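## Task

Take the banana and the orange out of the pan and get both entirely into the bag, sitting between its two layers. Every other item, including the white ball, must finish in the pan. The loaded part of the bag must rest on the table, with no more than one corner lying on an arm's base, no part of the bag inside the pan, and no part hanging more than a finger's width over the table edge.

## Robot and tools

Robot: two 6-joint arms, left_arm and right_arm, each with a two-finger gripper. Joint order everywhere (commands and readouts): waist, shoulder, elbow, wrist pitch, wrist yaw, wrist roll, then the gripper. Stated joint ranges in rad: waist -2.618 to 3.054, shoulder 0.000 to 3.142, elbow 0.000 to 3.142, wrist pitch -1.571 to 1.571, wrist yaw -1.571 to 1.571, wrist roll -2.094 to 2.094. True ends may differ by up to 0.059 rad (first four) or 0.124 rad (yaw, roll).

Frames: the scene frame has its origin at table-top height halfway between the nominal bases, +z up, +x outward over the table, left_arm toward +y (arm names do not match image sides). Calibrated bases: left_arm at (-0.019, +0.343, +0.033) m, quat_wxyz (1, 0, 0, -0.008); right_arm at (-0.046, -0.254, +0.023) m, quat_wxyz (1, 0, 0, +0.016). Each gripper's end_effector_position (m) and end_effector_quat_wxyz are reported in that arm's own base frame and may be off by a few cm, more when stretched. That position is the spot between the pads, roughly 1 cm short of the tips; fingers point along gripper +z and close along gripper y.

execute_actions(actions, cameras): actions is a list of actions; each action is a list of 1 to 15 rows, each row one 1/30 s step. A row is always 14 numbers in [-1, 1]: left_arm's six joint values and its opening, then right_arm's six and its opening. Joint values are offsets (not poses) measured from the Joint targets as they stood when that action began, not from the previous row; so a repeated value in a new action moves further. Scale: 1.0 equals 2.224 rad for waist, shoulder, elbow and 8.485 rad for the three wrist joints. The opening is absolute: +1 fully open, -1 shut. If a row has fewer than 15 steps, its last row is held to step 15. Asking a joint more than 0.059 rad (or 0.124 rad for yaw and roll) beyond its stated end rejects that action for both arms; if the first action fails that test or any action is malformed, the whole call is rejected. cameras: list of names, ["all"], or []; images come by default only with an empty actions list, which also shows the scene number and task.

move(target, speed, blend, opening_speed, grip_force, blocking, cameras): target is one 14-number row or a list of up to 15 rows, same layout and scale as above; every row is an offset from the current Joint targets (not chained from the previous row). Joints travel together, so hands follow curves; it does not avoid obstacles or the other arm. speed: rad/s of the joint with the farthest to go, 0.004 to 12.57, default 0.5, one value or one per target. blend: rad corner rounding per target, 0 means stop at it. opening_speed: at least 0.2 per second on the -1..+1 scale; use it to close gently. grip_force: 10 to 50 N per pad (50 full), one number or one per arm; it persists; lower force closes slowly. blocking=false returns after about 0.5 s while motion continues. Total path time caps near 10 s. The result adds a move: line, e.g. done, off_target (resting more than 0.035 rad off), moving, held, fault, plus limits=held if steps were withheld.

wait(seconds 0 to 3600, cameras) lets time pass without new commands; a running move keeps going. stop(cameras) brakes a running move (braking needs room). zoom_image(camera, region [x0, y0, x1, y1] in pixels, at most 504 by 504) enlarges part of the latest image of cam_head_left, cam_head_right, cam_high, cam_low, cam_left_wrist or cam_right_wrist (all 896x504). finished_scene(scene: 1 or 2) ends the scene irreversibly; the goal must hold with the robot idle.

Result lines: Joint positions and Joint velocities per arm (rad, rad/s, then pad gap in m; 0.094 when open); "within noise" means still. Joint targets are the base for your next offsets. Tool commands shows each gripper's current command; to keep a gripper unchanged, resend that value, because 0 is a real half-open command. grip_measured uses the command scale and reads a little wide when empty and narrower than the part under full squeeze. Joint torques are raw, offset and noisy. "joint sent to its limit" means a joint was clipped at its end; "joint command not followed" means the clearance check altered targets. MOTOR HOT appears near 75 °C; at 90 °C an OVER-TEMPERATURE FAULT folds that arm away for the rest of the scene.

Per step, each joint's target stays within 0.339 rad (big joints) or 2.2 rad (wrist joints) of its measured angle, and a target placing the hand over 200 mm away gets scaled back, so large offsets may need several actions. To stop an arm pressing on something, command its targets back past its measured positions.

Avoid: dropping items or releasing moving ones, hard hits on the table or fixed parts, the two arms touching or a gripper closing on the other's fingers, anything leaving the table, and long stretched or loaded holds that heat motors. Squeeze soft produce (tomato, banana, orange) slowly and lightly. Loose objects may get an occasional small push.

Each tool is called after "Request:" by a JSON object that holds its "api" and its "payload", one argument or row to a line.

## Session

Request:
{"api": "execute_actions", "payload": {
  "actions": []
}}

Scene clock: 0.00 s.
left_arm: end_effector_position=(+0.3859, +0.0564, +0.0913) grip_measured=+1.000 end_effector_quat_wxyz=(+0.562, -0.129, +0.814, +0.064) | right_arm: end_effector_position=(+0.3919, -0.0263, +0.0788) grip_measured=+1.000 end_effector_quat_wxyz=(+0.545, +0.059, +0.830, -0.103)
Joint positions: left_arm=[0.056 1.503 0.373 0.754 -0.201 -0.122 0.094] | right_arm=[0.062 1.565 0.395 0.757 0.295 0.01 0.094]
Joint velocities: within noise
Joint torques (N m): no reading
Heat: left arm: 25 °C; right arm: 27 °C.
Joint targets: left_arm=[0.056 1.499 0.378 0.749 -0.201 -0.122] | right_arm=[0.062 1.556 0.405 0.770 0.295 0.010]
Tool commands: left_gripper/opening=+1.0 right_gripper/opening=+1.0

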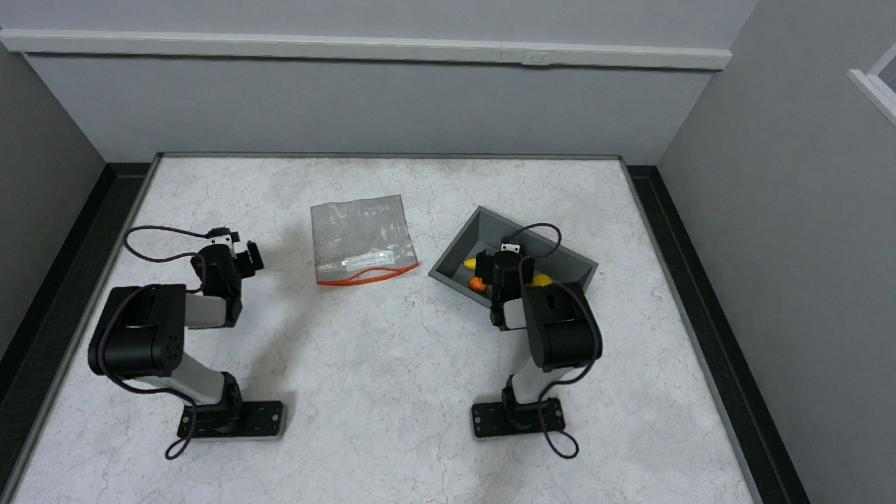

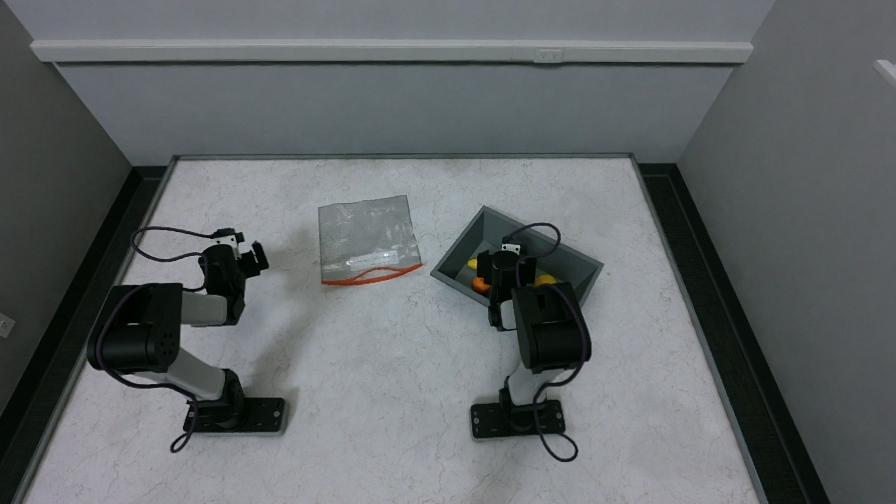

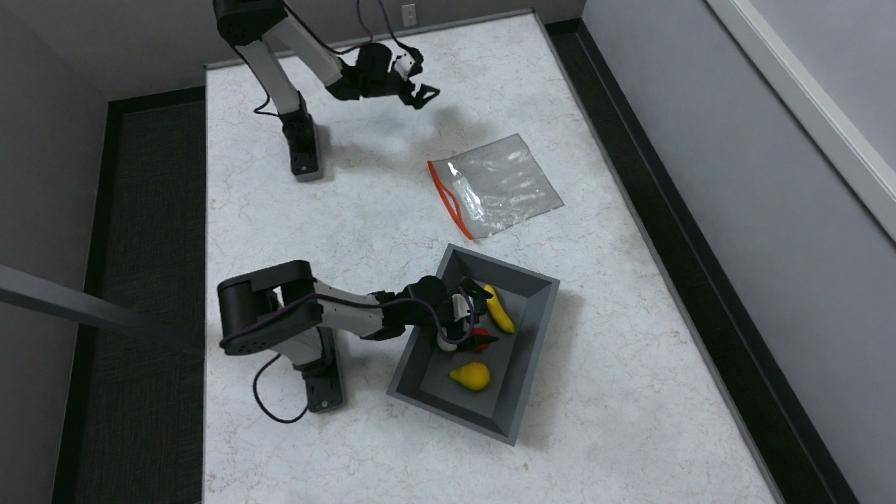

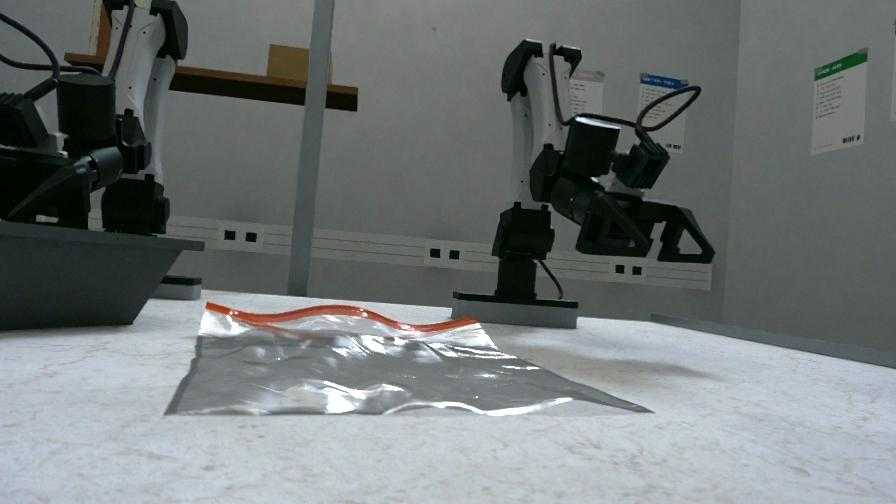

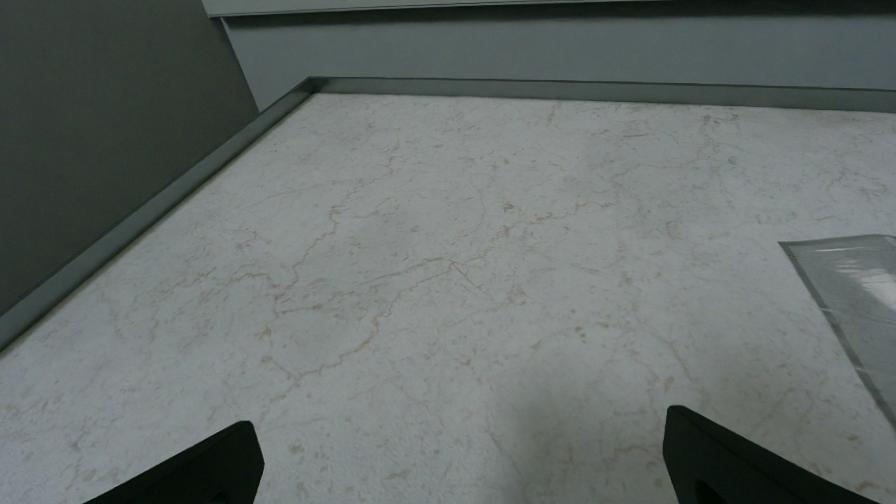

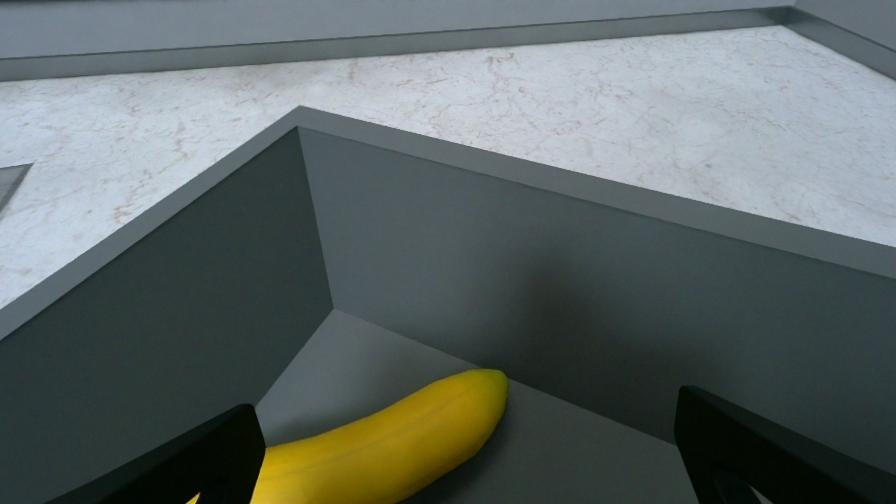

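Request:
{"api": "move", "payload": {
  "target": [-0.3013,0.3440,0.7361,-0.2434,0.0237,0.1001,-0.36,-0.085,0.1326,0.643,-0.2522,-0.0348,-0.0012,0.4],
  "speed": 1.6,
  "cameras": ["all"]
}}

Request:
{"api": "zoom_image", "payload": {
  "camera": "cam_head_right",
  "region": [300, 180, 620, 350]
}}

Request:
{"api": "zoom_image", "payload": {
  "camera": "cam_low",
  "region": [150, 260, 500, 420]
}}

Scene clock: 4.30 s.
left_arm: end_effector_position=(+0.3610, -0.2536, +0.0703) grip_measured=-0.358 end_effector_quat_wxyz=(+0.009, +0.618, +0.786, +0.008) | right_arm: end_effector_position=(+0.3769, -0.0478, +0.1767) grip_measured=+0.401 end_effector_quat_wxyz=(+0.088, +0.065, +0.994, -0.010)
Joint positions: left_arm=[-0.618 2.242 1.994 -1.304 -0.015 0.715 0.03] | right_arm=[-0.122 1.838 1.809 -1.365 0.01 0.008 0.066]
Joint torques (N m): left_arm=[0.49 -10.04 9.11 0.28 0.15 0.08] | right_arm=[-0.53 -7.42 8.68 0.56 -0.11 -0.04]
Heat: left arm: 26 °C; right arm: 28 °C.
Joint targets: left_arm=[-0.614 2.264 2.015 -1.316 0.000 0.727] | right_arm=[-0.127 1.850 1.835 -1.370 0.000 0.000]
move: done

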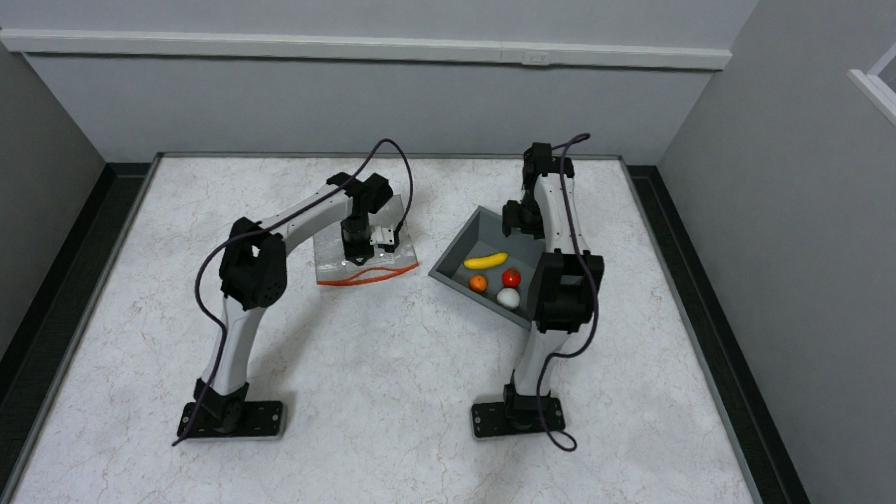

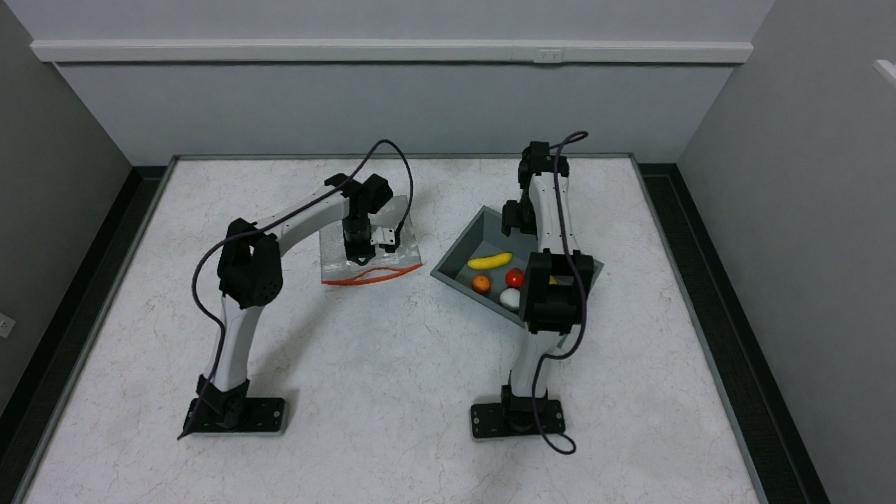

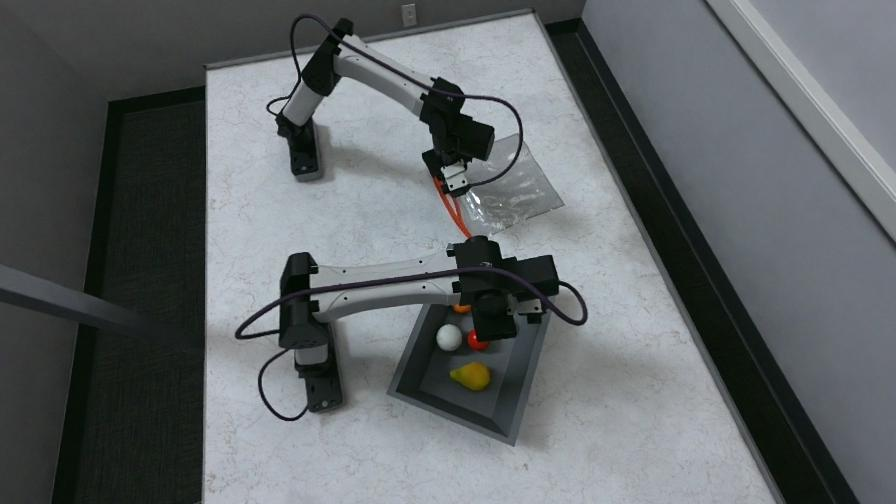

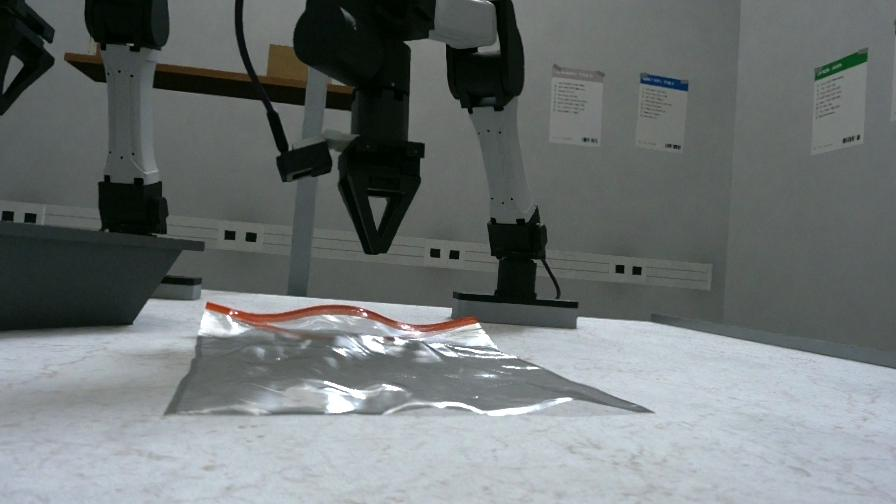

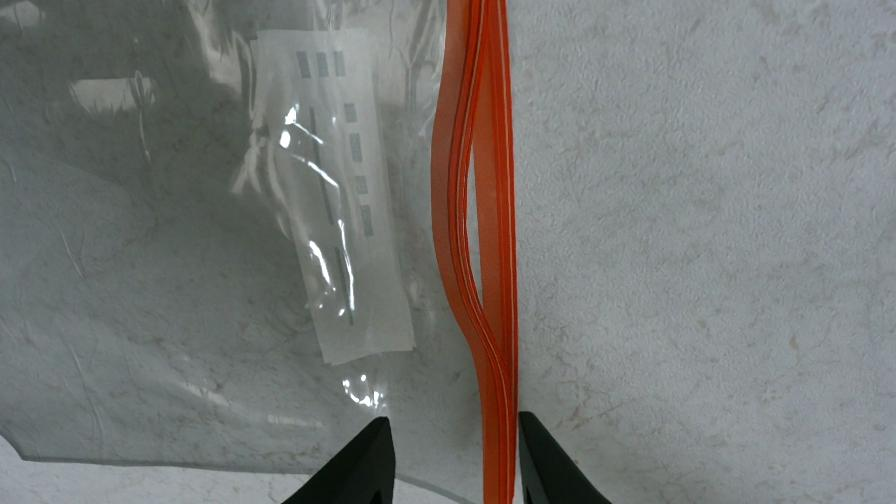

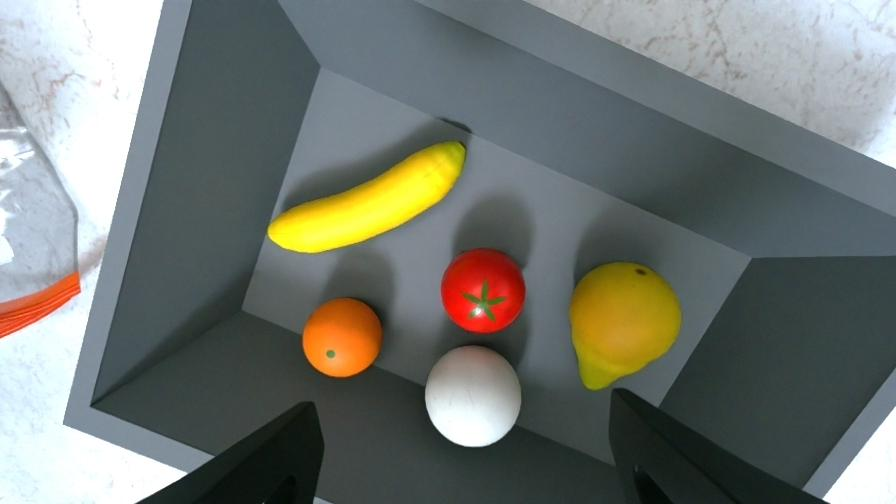

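Scaled by 1.575 from the camera's image (finer frame: 1280x720).

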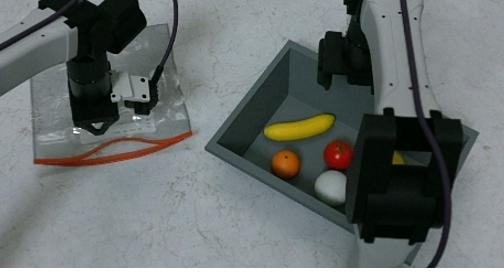

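Scaled by 1.440 from the camera's image (finer frame: 1280x720).

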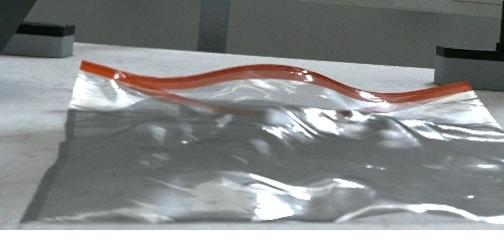

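Request:
{"api": "move", "payload": {
  "target": [0.0013,0.0513,-0.0315,0.0190,0.0014,0.0004,-0.36,0.0913,-0.0382,-0.2271,0.0309,-0.0006,0.0695,0.5],
  "speed": 0.5,
  "cameras": ["cam_left_wrist","cam_right_wrist","cam_low","cam_head_left"]
}}

Request:
{"api": "zoom_image", "payload": {
  "camera": "cam_low",
  "region": [150, 220, 500, 420]
}}

Scene clock: 8.10 s.
left_arm: end_effector_position=(+0.3724, -0.2638, +0.0105) grip_measured=-0.358 end_effector_quat_wxyz=(+0.001, +0.620, +0.785, +0.003) | right_arm: end_effector_position=(+0.3206, +0.0225, +0.0630) grip_measured=+0.499 end_effector_quat_wxyz=(-0.011, +0.252, +0.968, -0.005)
Joint positions: left_arm=[-0.618 2.359 1.955 -1.165 -0.005 0.719 0.03] | right_arm=[0.071 1.808 1.332 -1.118 0.002 0.582 0.07]
Joint torques (N m): left_arm=[0.76 -11.03 5.96 0.52 0.19 0.07] | right_arm=[0.46 -11.69 5.72 0.32 -0.06 0.13]
Heat: left arm: 26 °C; right arm: 29 °C.
Joint targets: left_arm=[-0.612 2.378 1.946 -1.155 0.012 0.731] | right_arm=[0.076 1.765 1.330 -1.107 -0.005 0.590]
move: off_target (right_arm); right_arm: the shoulder is farthest, 0.043 rad from its target
Images, in order (width x height): cam_head_left 896x504, cam_low 896x504, cam_left_wrist 896x504, cam_right_wrist 896x504.

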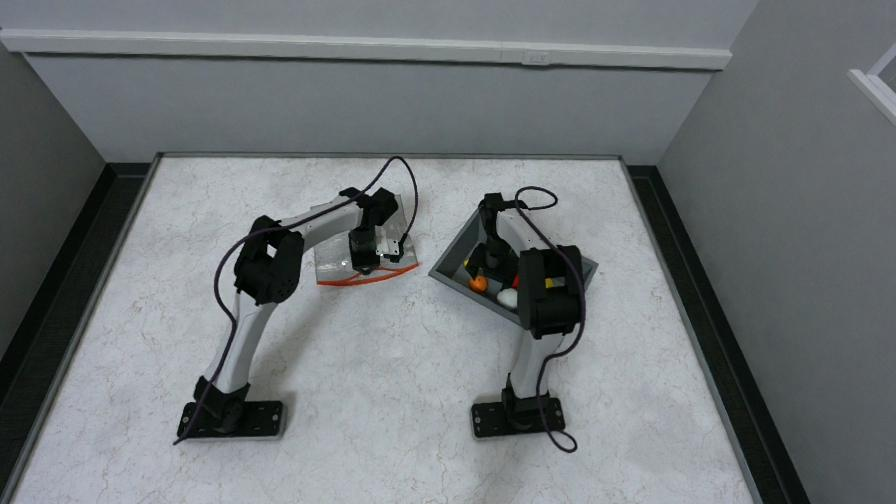

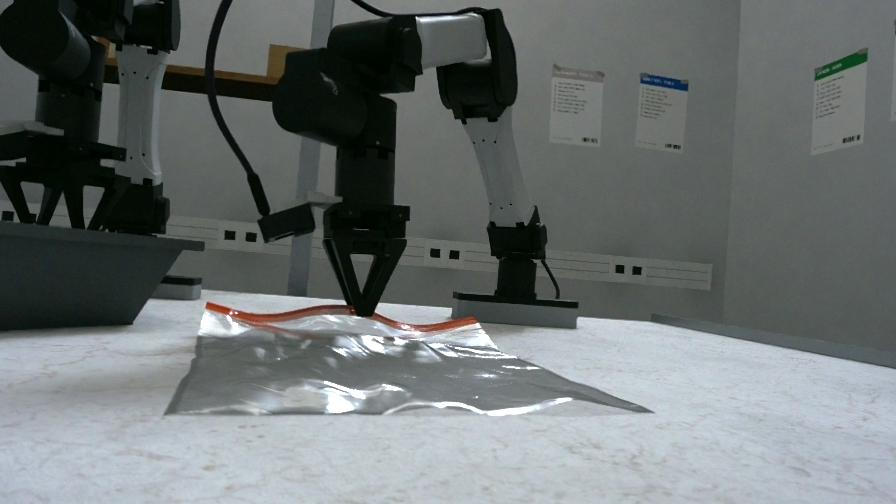

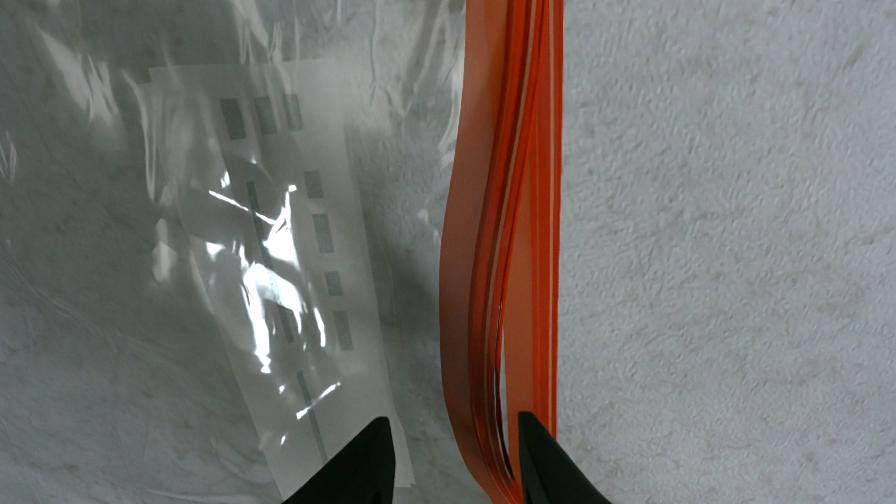

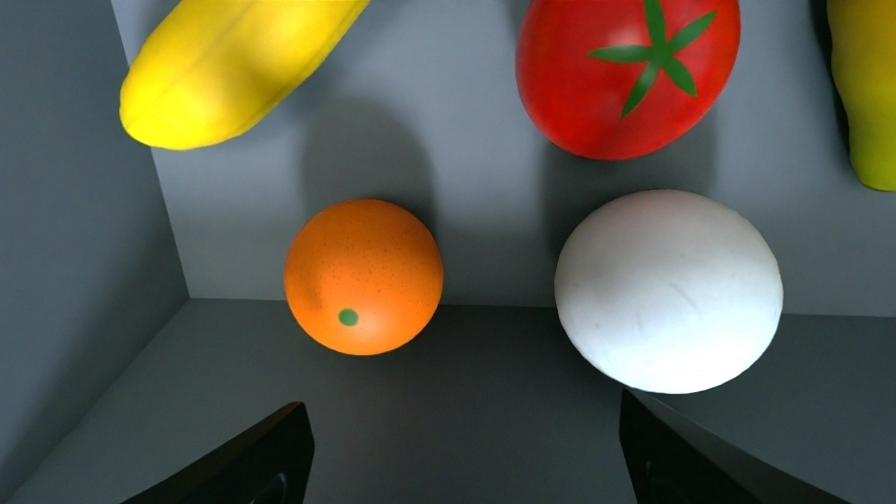

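Scaled by 1.440 from the camera's image (finer frame: 1280x720).

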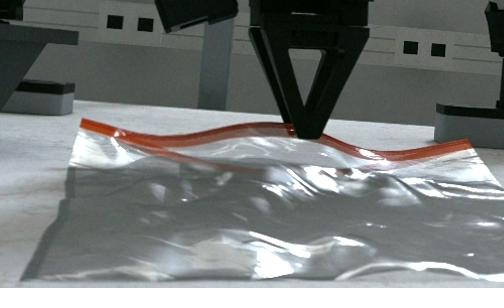

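Request:
{"api": "move", "payload": {
  "target": [0,0.0072,-0.0178,0.0063,0,0,-0.36,0.0283,0.0814,-0.0238,0.0235,0,0.0075,0.42],
  "speed": 0.3,
  "cameras": ["cam_left_wrist","cam_right_wrist","cam_low","cam_head_left"]
}}

Request:
{"api": "zoom_image", "payload": {
  "camera": "cam_low",
  "region": [180, 260, 500, 360]
}}

Scene clock: 10.30 s.
left_arm: end_effector_position=(+0.3726, -0.2639, -0.0051) grip_measured=-0.358 end_effector_quat_wxyz=(+0.001, +0.620, +0.785, +0.003) | right_arm: end_effector_position=(+0.3401, +0.0452, +0.0090) grip_measured=+0.421 end_effector_quat_wxyz=(-0.004, +0.253, +0.967, -0.003)
Joint positions: left_arm=[-0.618 2.372 1.916 -1.112 -0.005 0.719 0.03] | right_arm=[0.133 1.938 1.278 -0.919 0.002 0.646 0.067]
Joint torques (N m): left_arm=[0.77 -10.88 5.83 0.47 0.18 0.06] | right_arm=[0.59 -8.14 5.56 0.32 -0.06 0.14]
Heat: left arm: 27 °C; right arm: 30 °C.
Joint targets: left_arm=[-0.612 2.394 1.906 -1.101 0.012 0.731] | right_arm=[0.139 1.946 1.277 -0.908 -0.005 0.654]
move: done
Images, in order (width x height): cam_head_left 896x504, cam_low 896x504, cam_left_wrist 896x504, cam_right_wrist 896x504.

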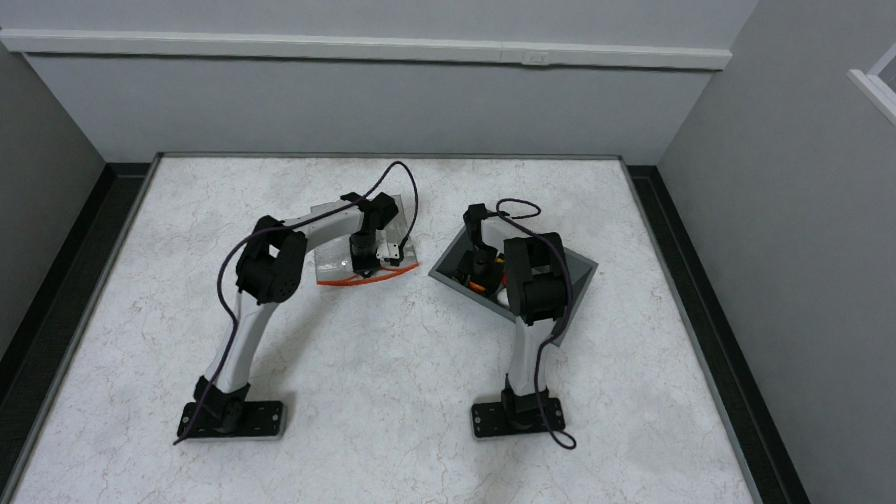

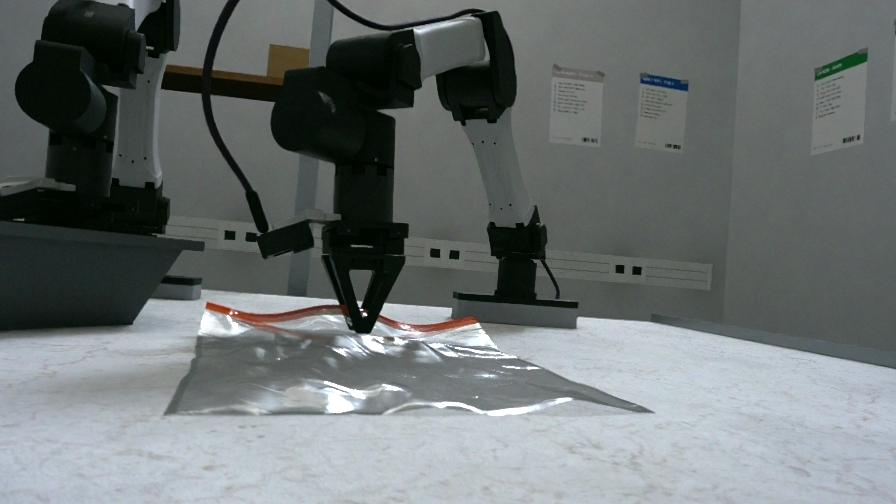

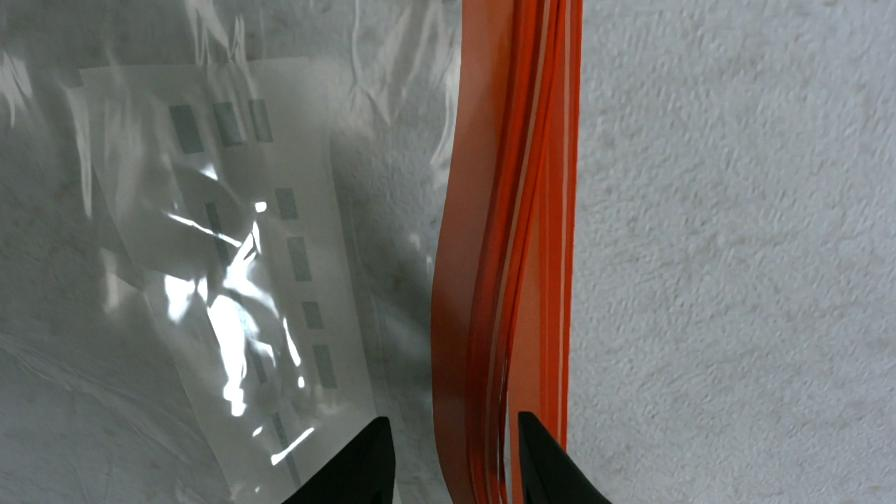

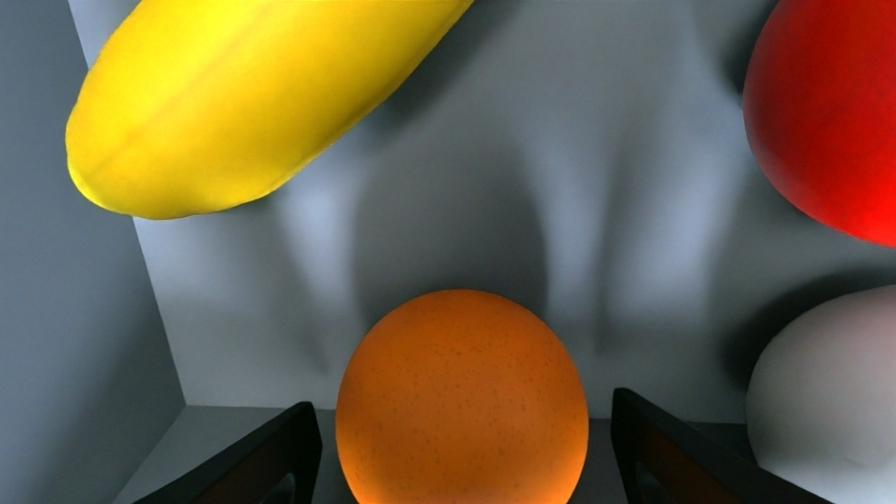

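Scaled by 1.575 from the camera's image (finer frame: 1280x720).

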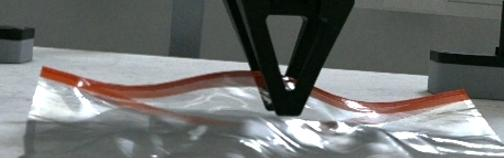

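Request:
{"api": "move", "payload": {
  "target": [
    [0,0,0,0,0,0,-1,0,0,0,0,0,0,-0.06],
    [0.0953,-0.1817,-0.1871,0.0458,0.0493,0.0178,-1,0,-0.0432,0.2127,-0.0645,0,0,-0.06]
  ],
  "speed": 0.5,
  "grip_force": [50,25],
  "opening_speed": 0.6,
  "cameras": ["all"]
}}

Request:
{"api": "zoom_image", "payload": {
  "camera": "cam_low",
  "region": [150, 200, 500, 400]
}}

Request:
{"api": "zoom_image", "payload": {
  "camera": "cam_head_right",
  "region": [290, 180, 540, 330]
}}

Scene clock: 14.97 s.
left_arm: end_effector_position=(+0.3897, -0.2414, +0.0619) grip_measured=-0.984 end_effector_quat_wxyz=(+0.204, +0.601, +0.757, -0.159) | right_arm: end_effector_position=(+0.3415, +0.0454, +0.1380) grip_measured=-0.055 end_effector_quat_wxyz=(-0.015, +0.254, +0.967, -0.007)
Joint positions: left_arm=[-0.402 2.019 1.503 -0.723 0.412 0.87 0.001] | right_arm=[0.133 1.884 1.728 -1.448 0.002 0.646 0.044]
Joint torques (N m): left_arm=[0.4 -12.66 6.04 1.19 0.42 0.07] | right_arm=[0.57 -11.58 8.03 0.14 -0.05 0.13]
Heat: left arm: 28 °C; right arm: 31 °C.
Joint targets: left_arm=[-0.400 1.990 1.490 -0.713 0.430 0.882] | right_arm=[0.139 1.851 1.750 -1.455 -0.005 0.653]
grip_force (N): 50, 25
move: done

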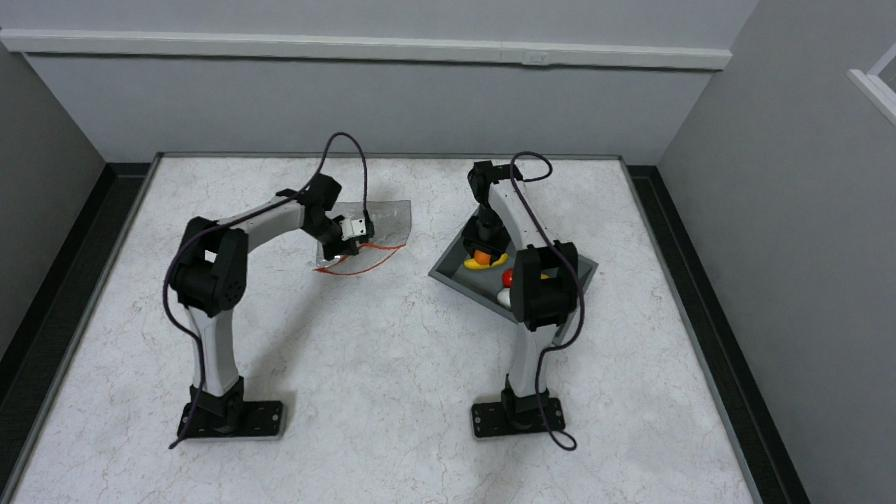

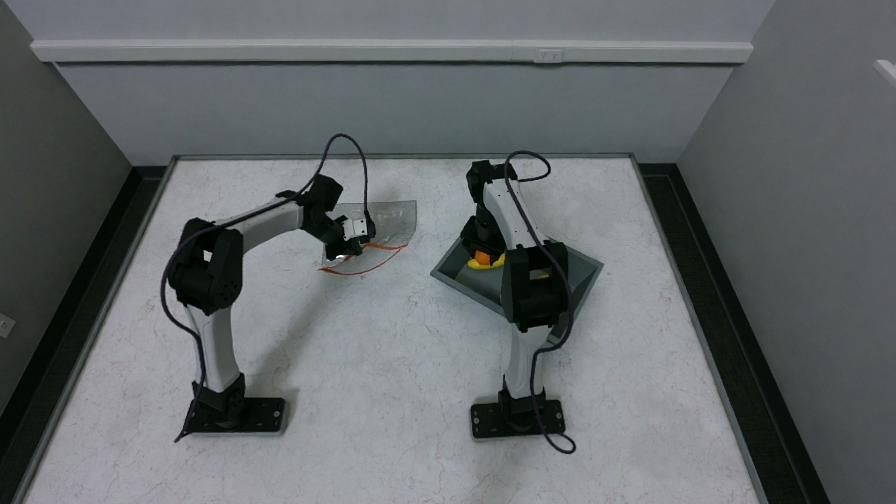

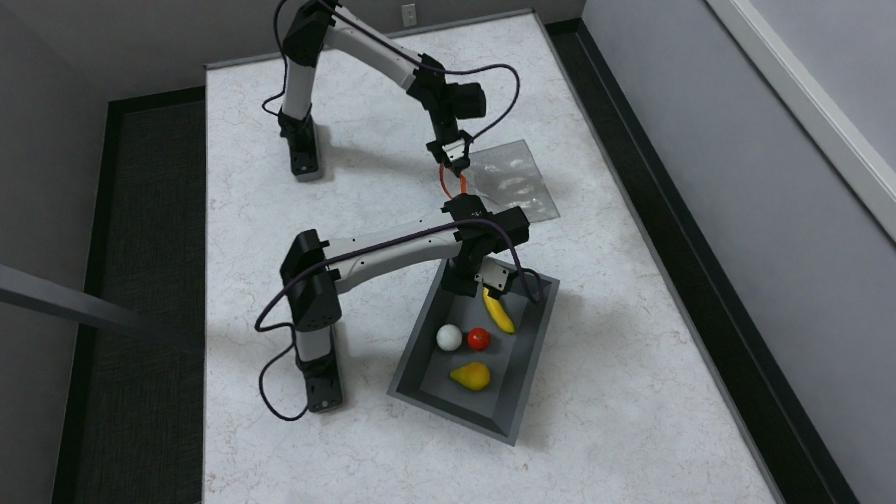

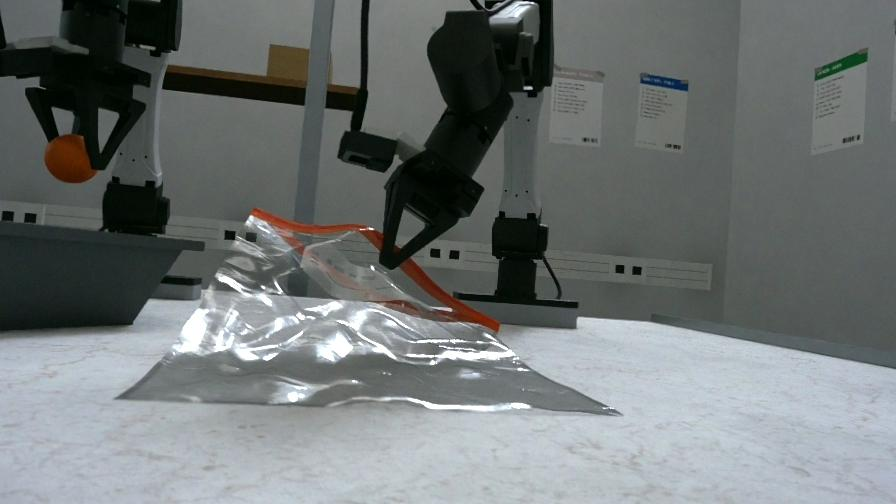

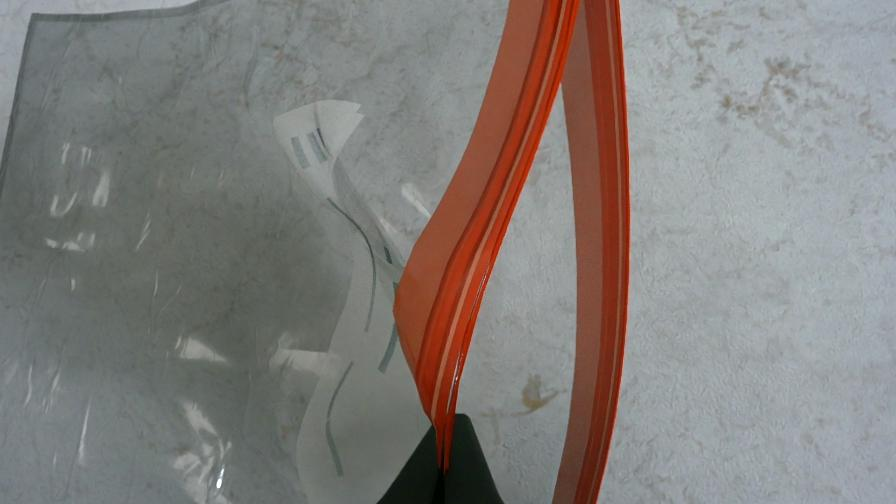

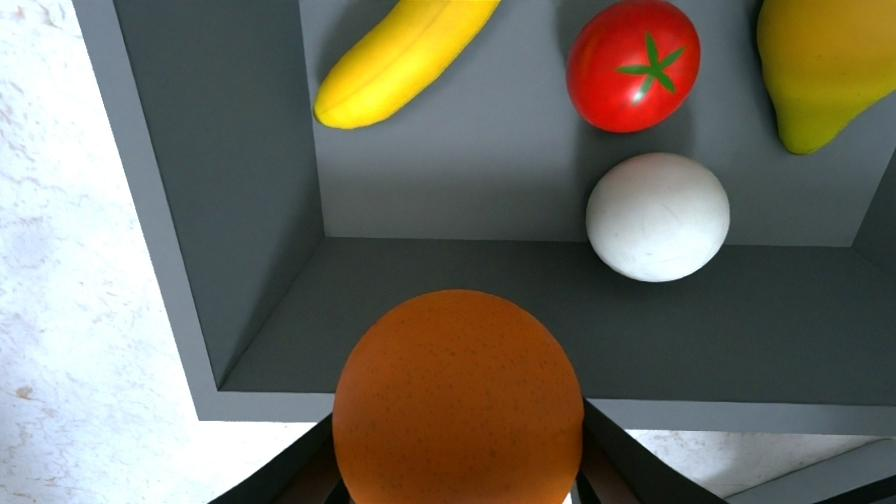

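Scaled by 1.440 from the camera's image (finer frame: 1280x720).

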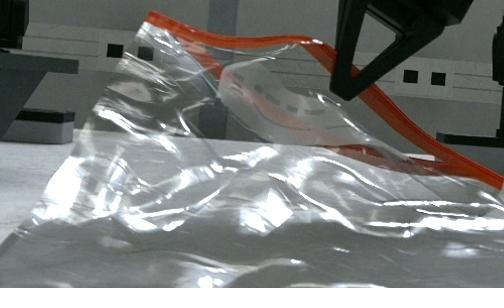

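Scaled by 2.016 from the camera's image (finer frame: 1280x720).

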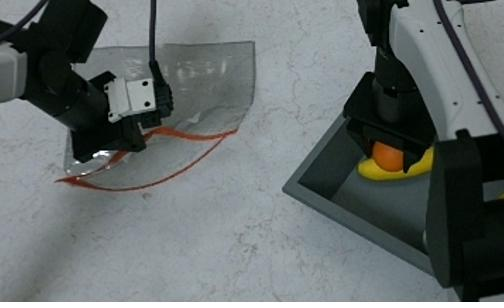

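Request:
{"api": "move", "payload": {
  "target": [0,0,0,0,0,0,-1,0.3795,-0.0319,-0.2720,0.1451,0.0546,0.1182,-0.06],
  "speed": 1.0,
  "cameras": ["all"]
}}

Request:
{"api": "zoom_image", "payload": {
  "camera": "cam_head_left",
  "region": [290, 200, 460, 310]
}}

Request:
{"api": "zoom_image", "payload": {
  "camera": "cam_high",
  "region": [380, 130, 560, 280]
}}

Scene clock: 19.43 s.
left_arm: end_effector_position=(+0.3898, -0.2416, +0.0620) grip_measured=-0.984 end_effector_quat_wxyz=(+0.204, +0.601, +0.756, -0.159) | right_arm: end_effector_position=(+0.3146, +0.3374, +0.0799) grip_measured=-0.055 end_effector_quat_wxyz=(+0.281, +0.369, +0.850, +0.251)
Joint positions: left_arm=[-0.402 2.019 1.503 -0.722 0.413 0.87 0.001] | right_arm=[0.984 1.822 1.148 -0.242 0.445 1.649 0.044]
Joint torques (N m): left_arm=[0.39 -12.66 6.09 1.19 0.42 0.06] | right_arm=[0.01 -12.36 6.27 1.43 0.32 0.05]
Heat: left arm: 29 °C; right arm: 33 °C.
Joint targets: left_arm=[-0.400 1.990 1.490 -0.713 0.430 0.881] | right_arm=[0.983 1.780 1.145 -0.224 0.458 1.656]
grip_force (N): 50, 25
move: off_target (right_arm); right_arm: the shoulder is farthest, 0.042 rad from its target

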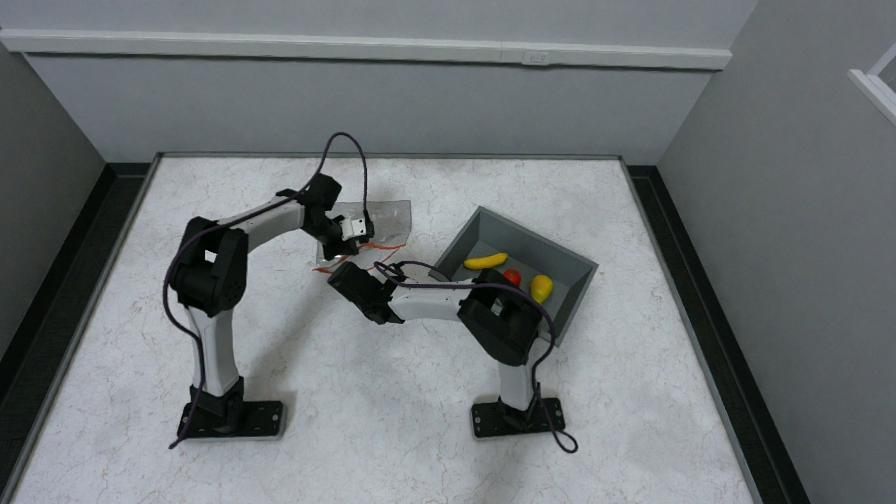

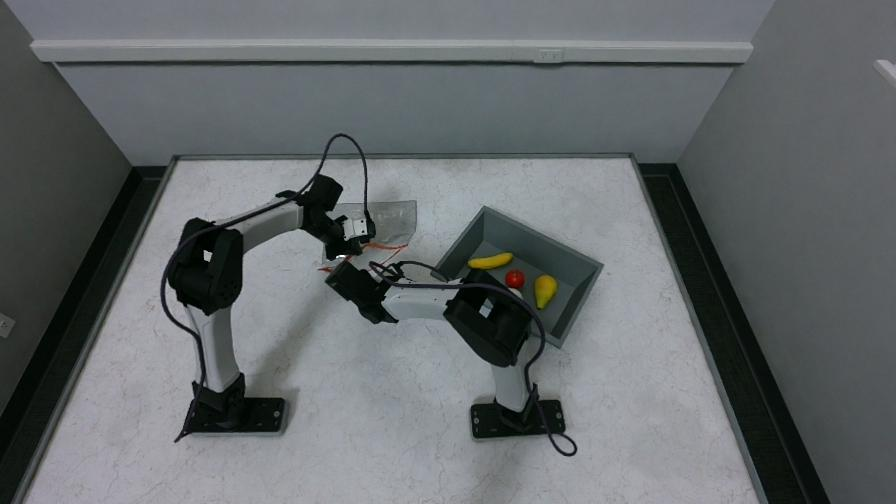

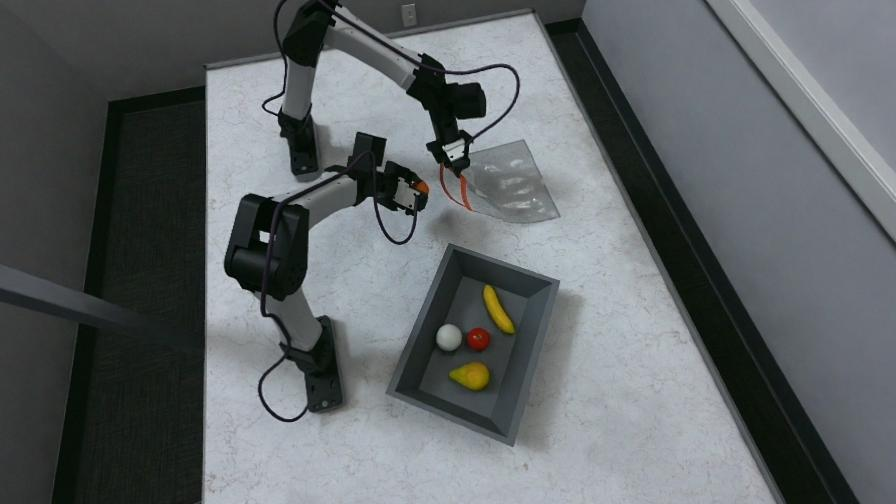

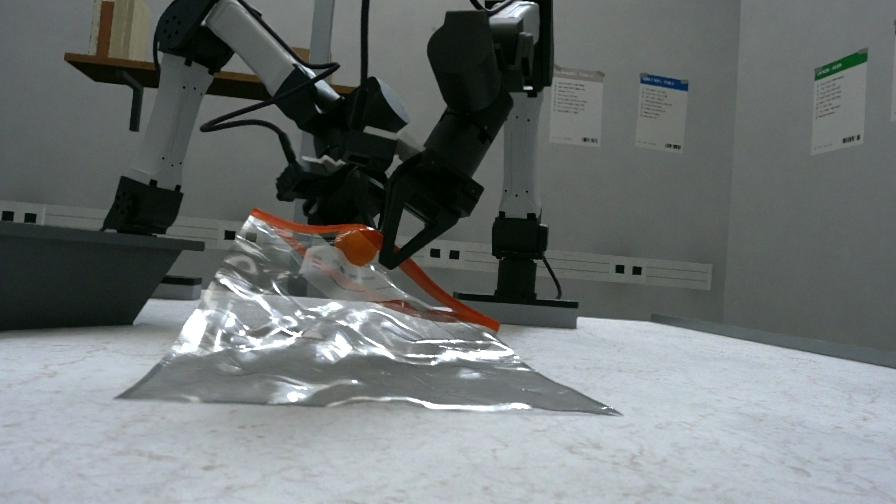

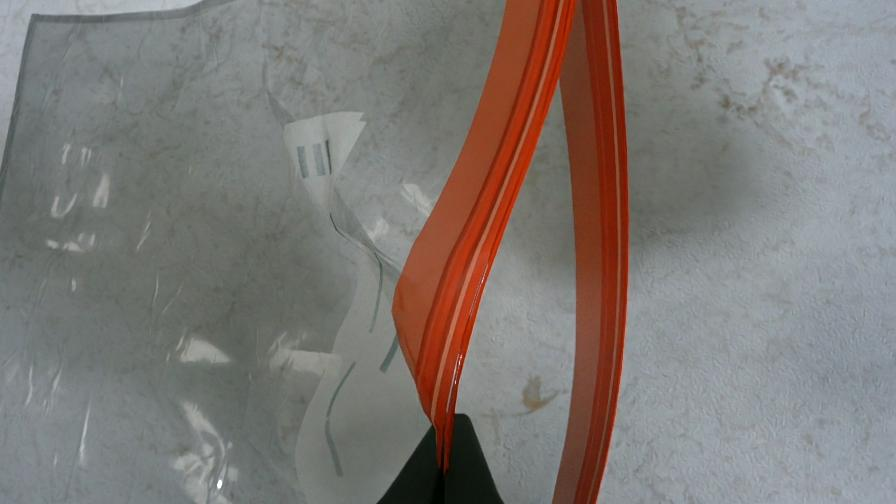

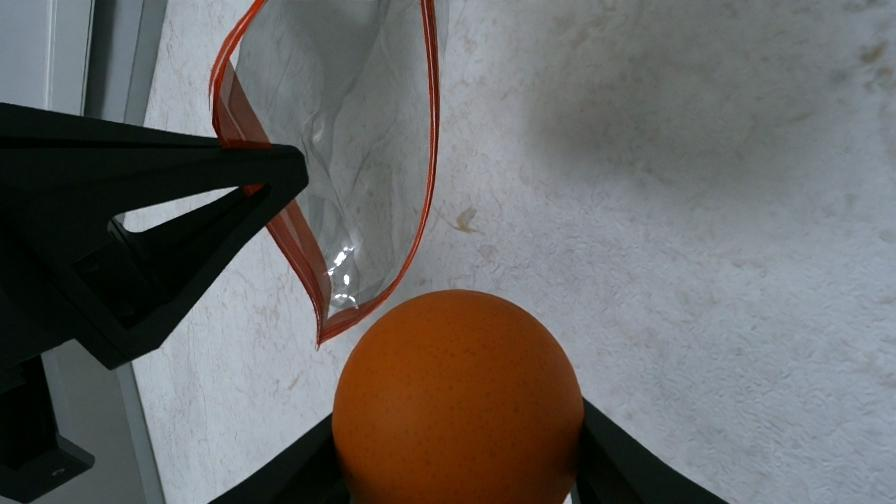

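Scaled by 2.965 from the camera's image (finer frame: 1280x720).

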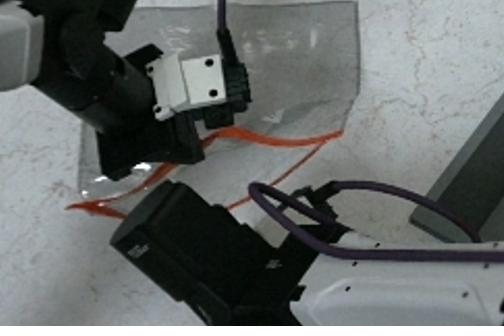

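Scaled by 2.800 from the camera's image (finer frame: 1280x720).

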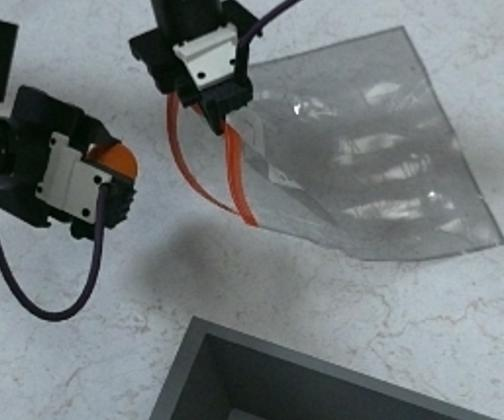

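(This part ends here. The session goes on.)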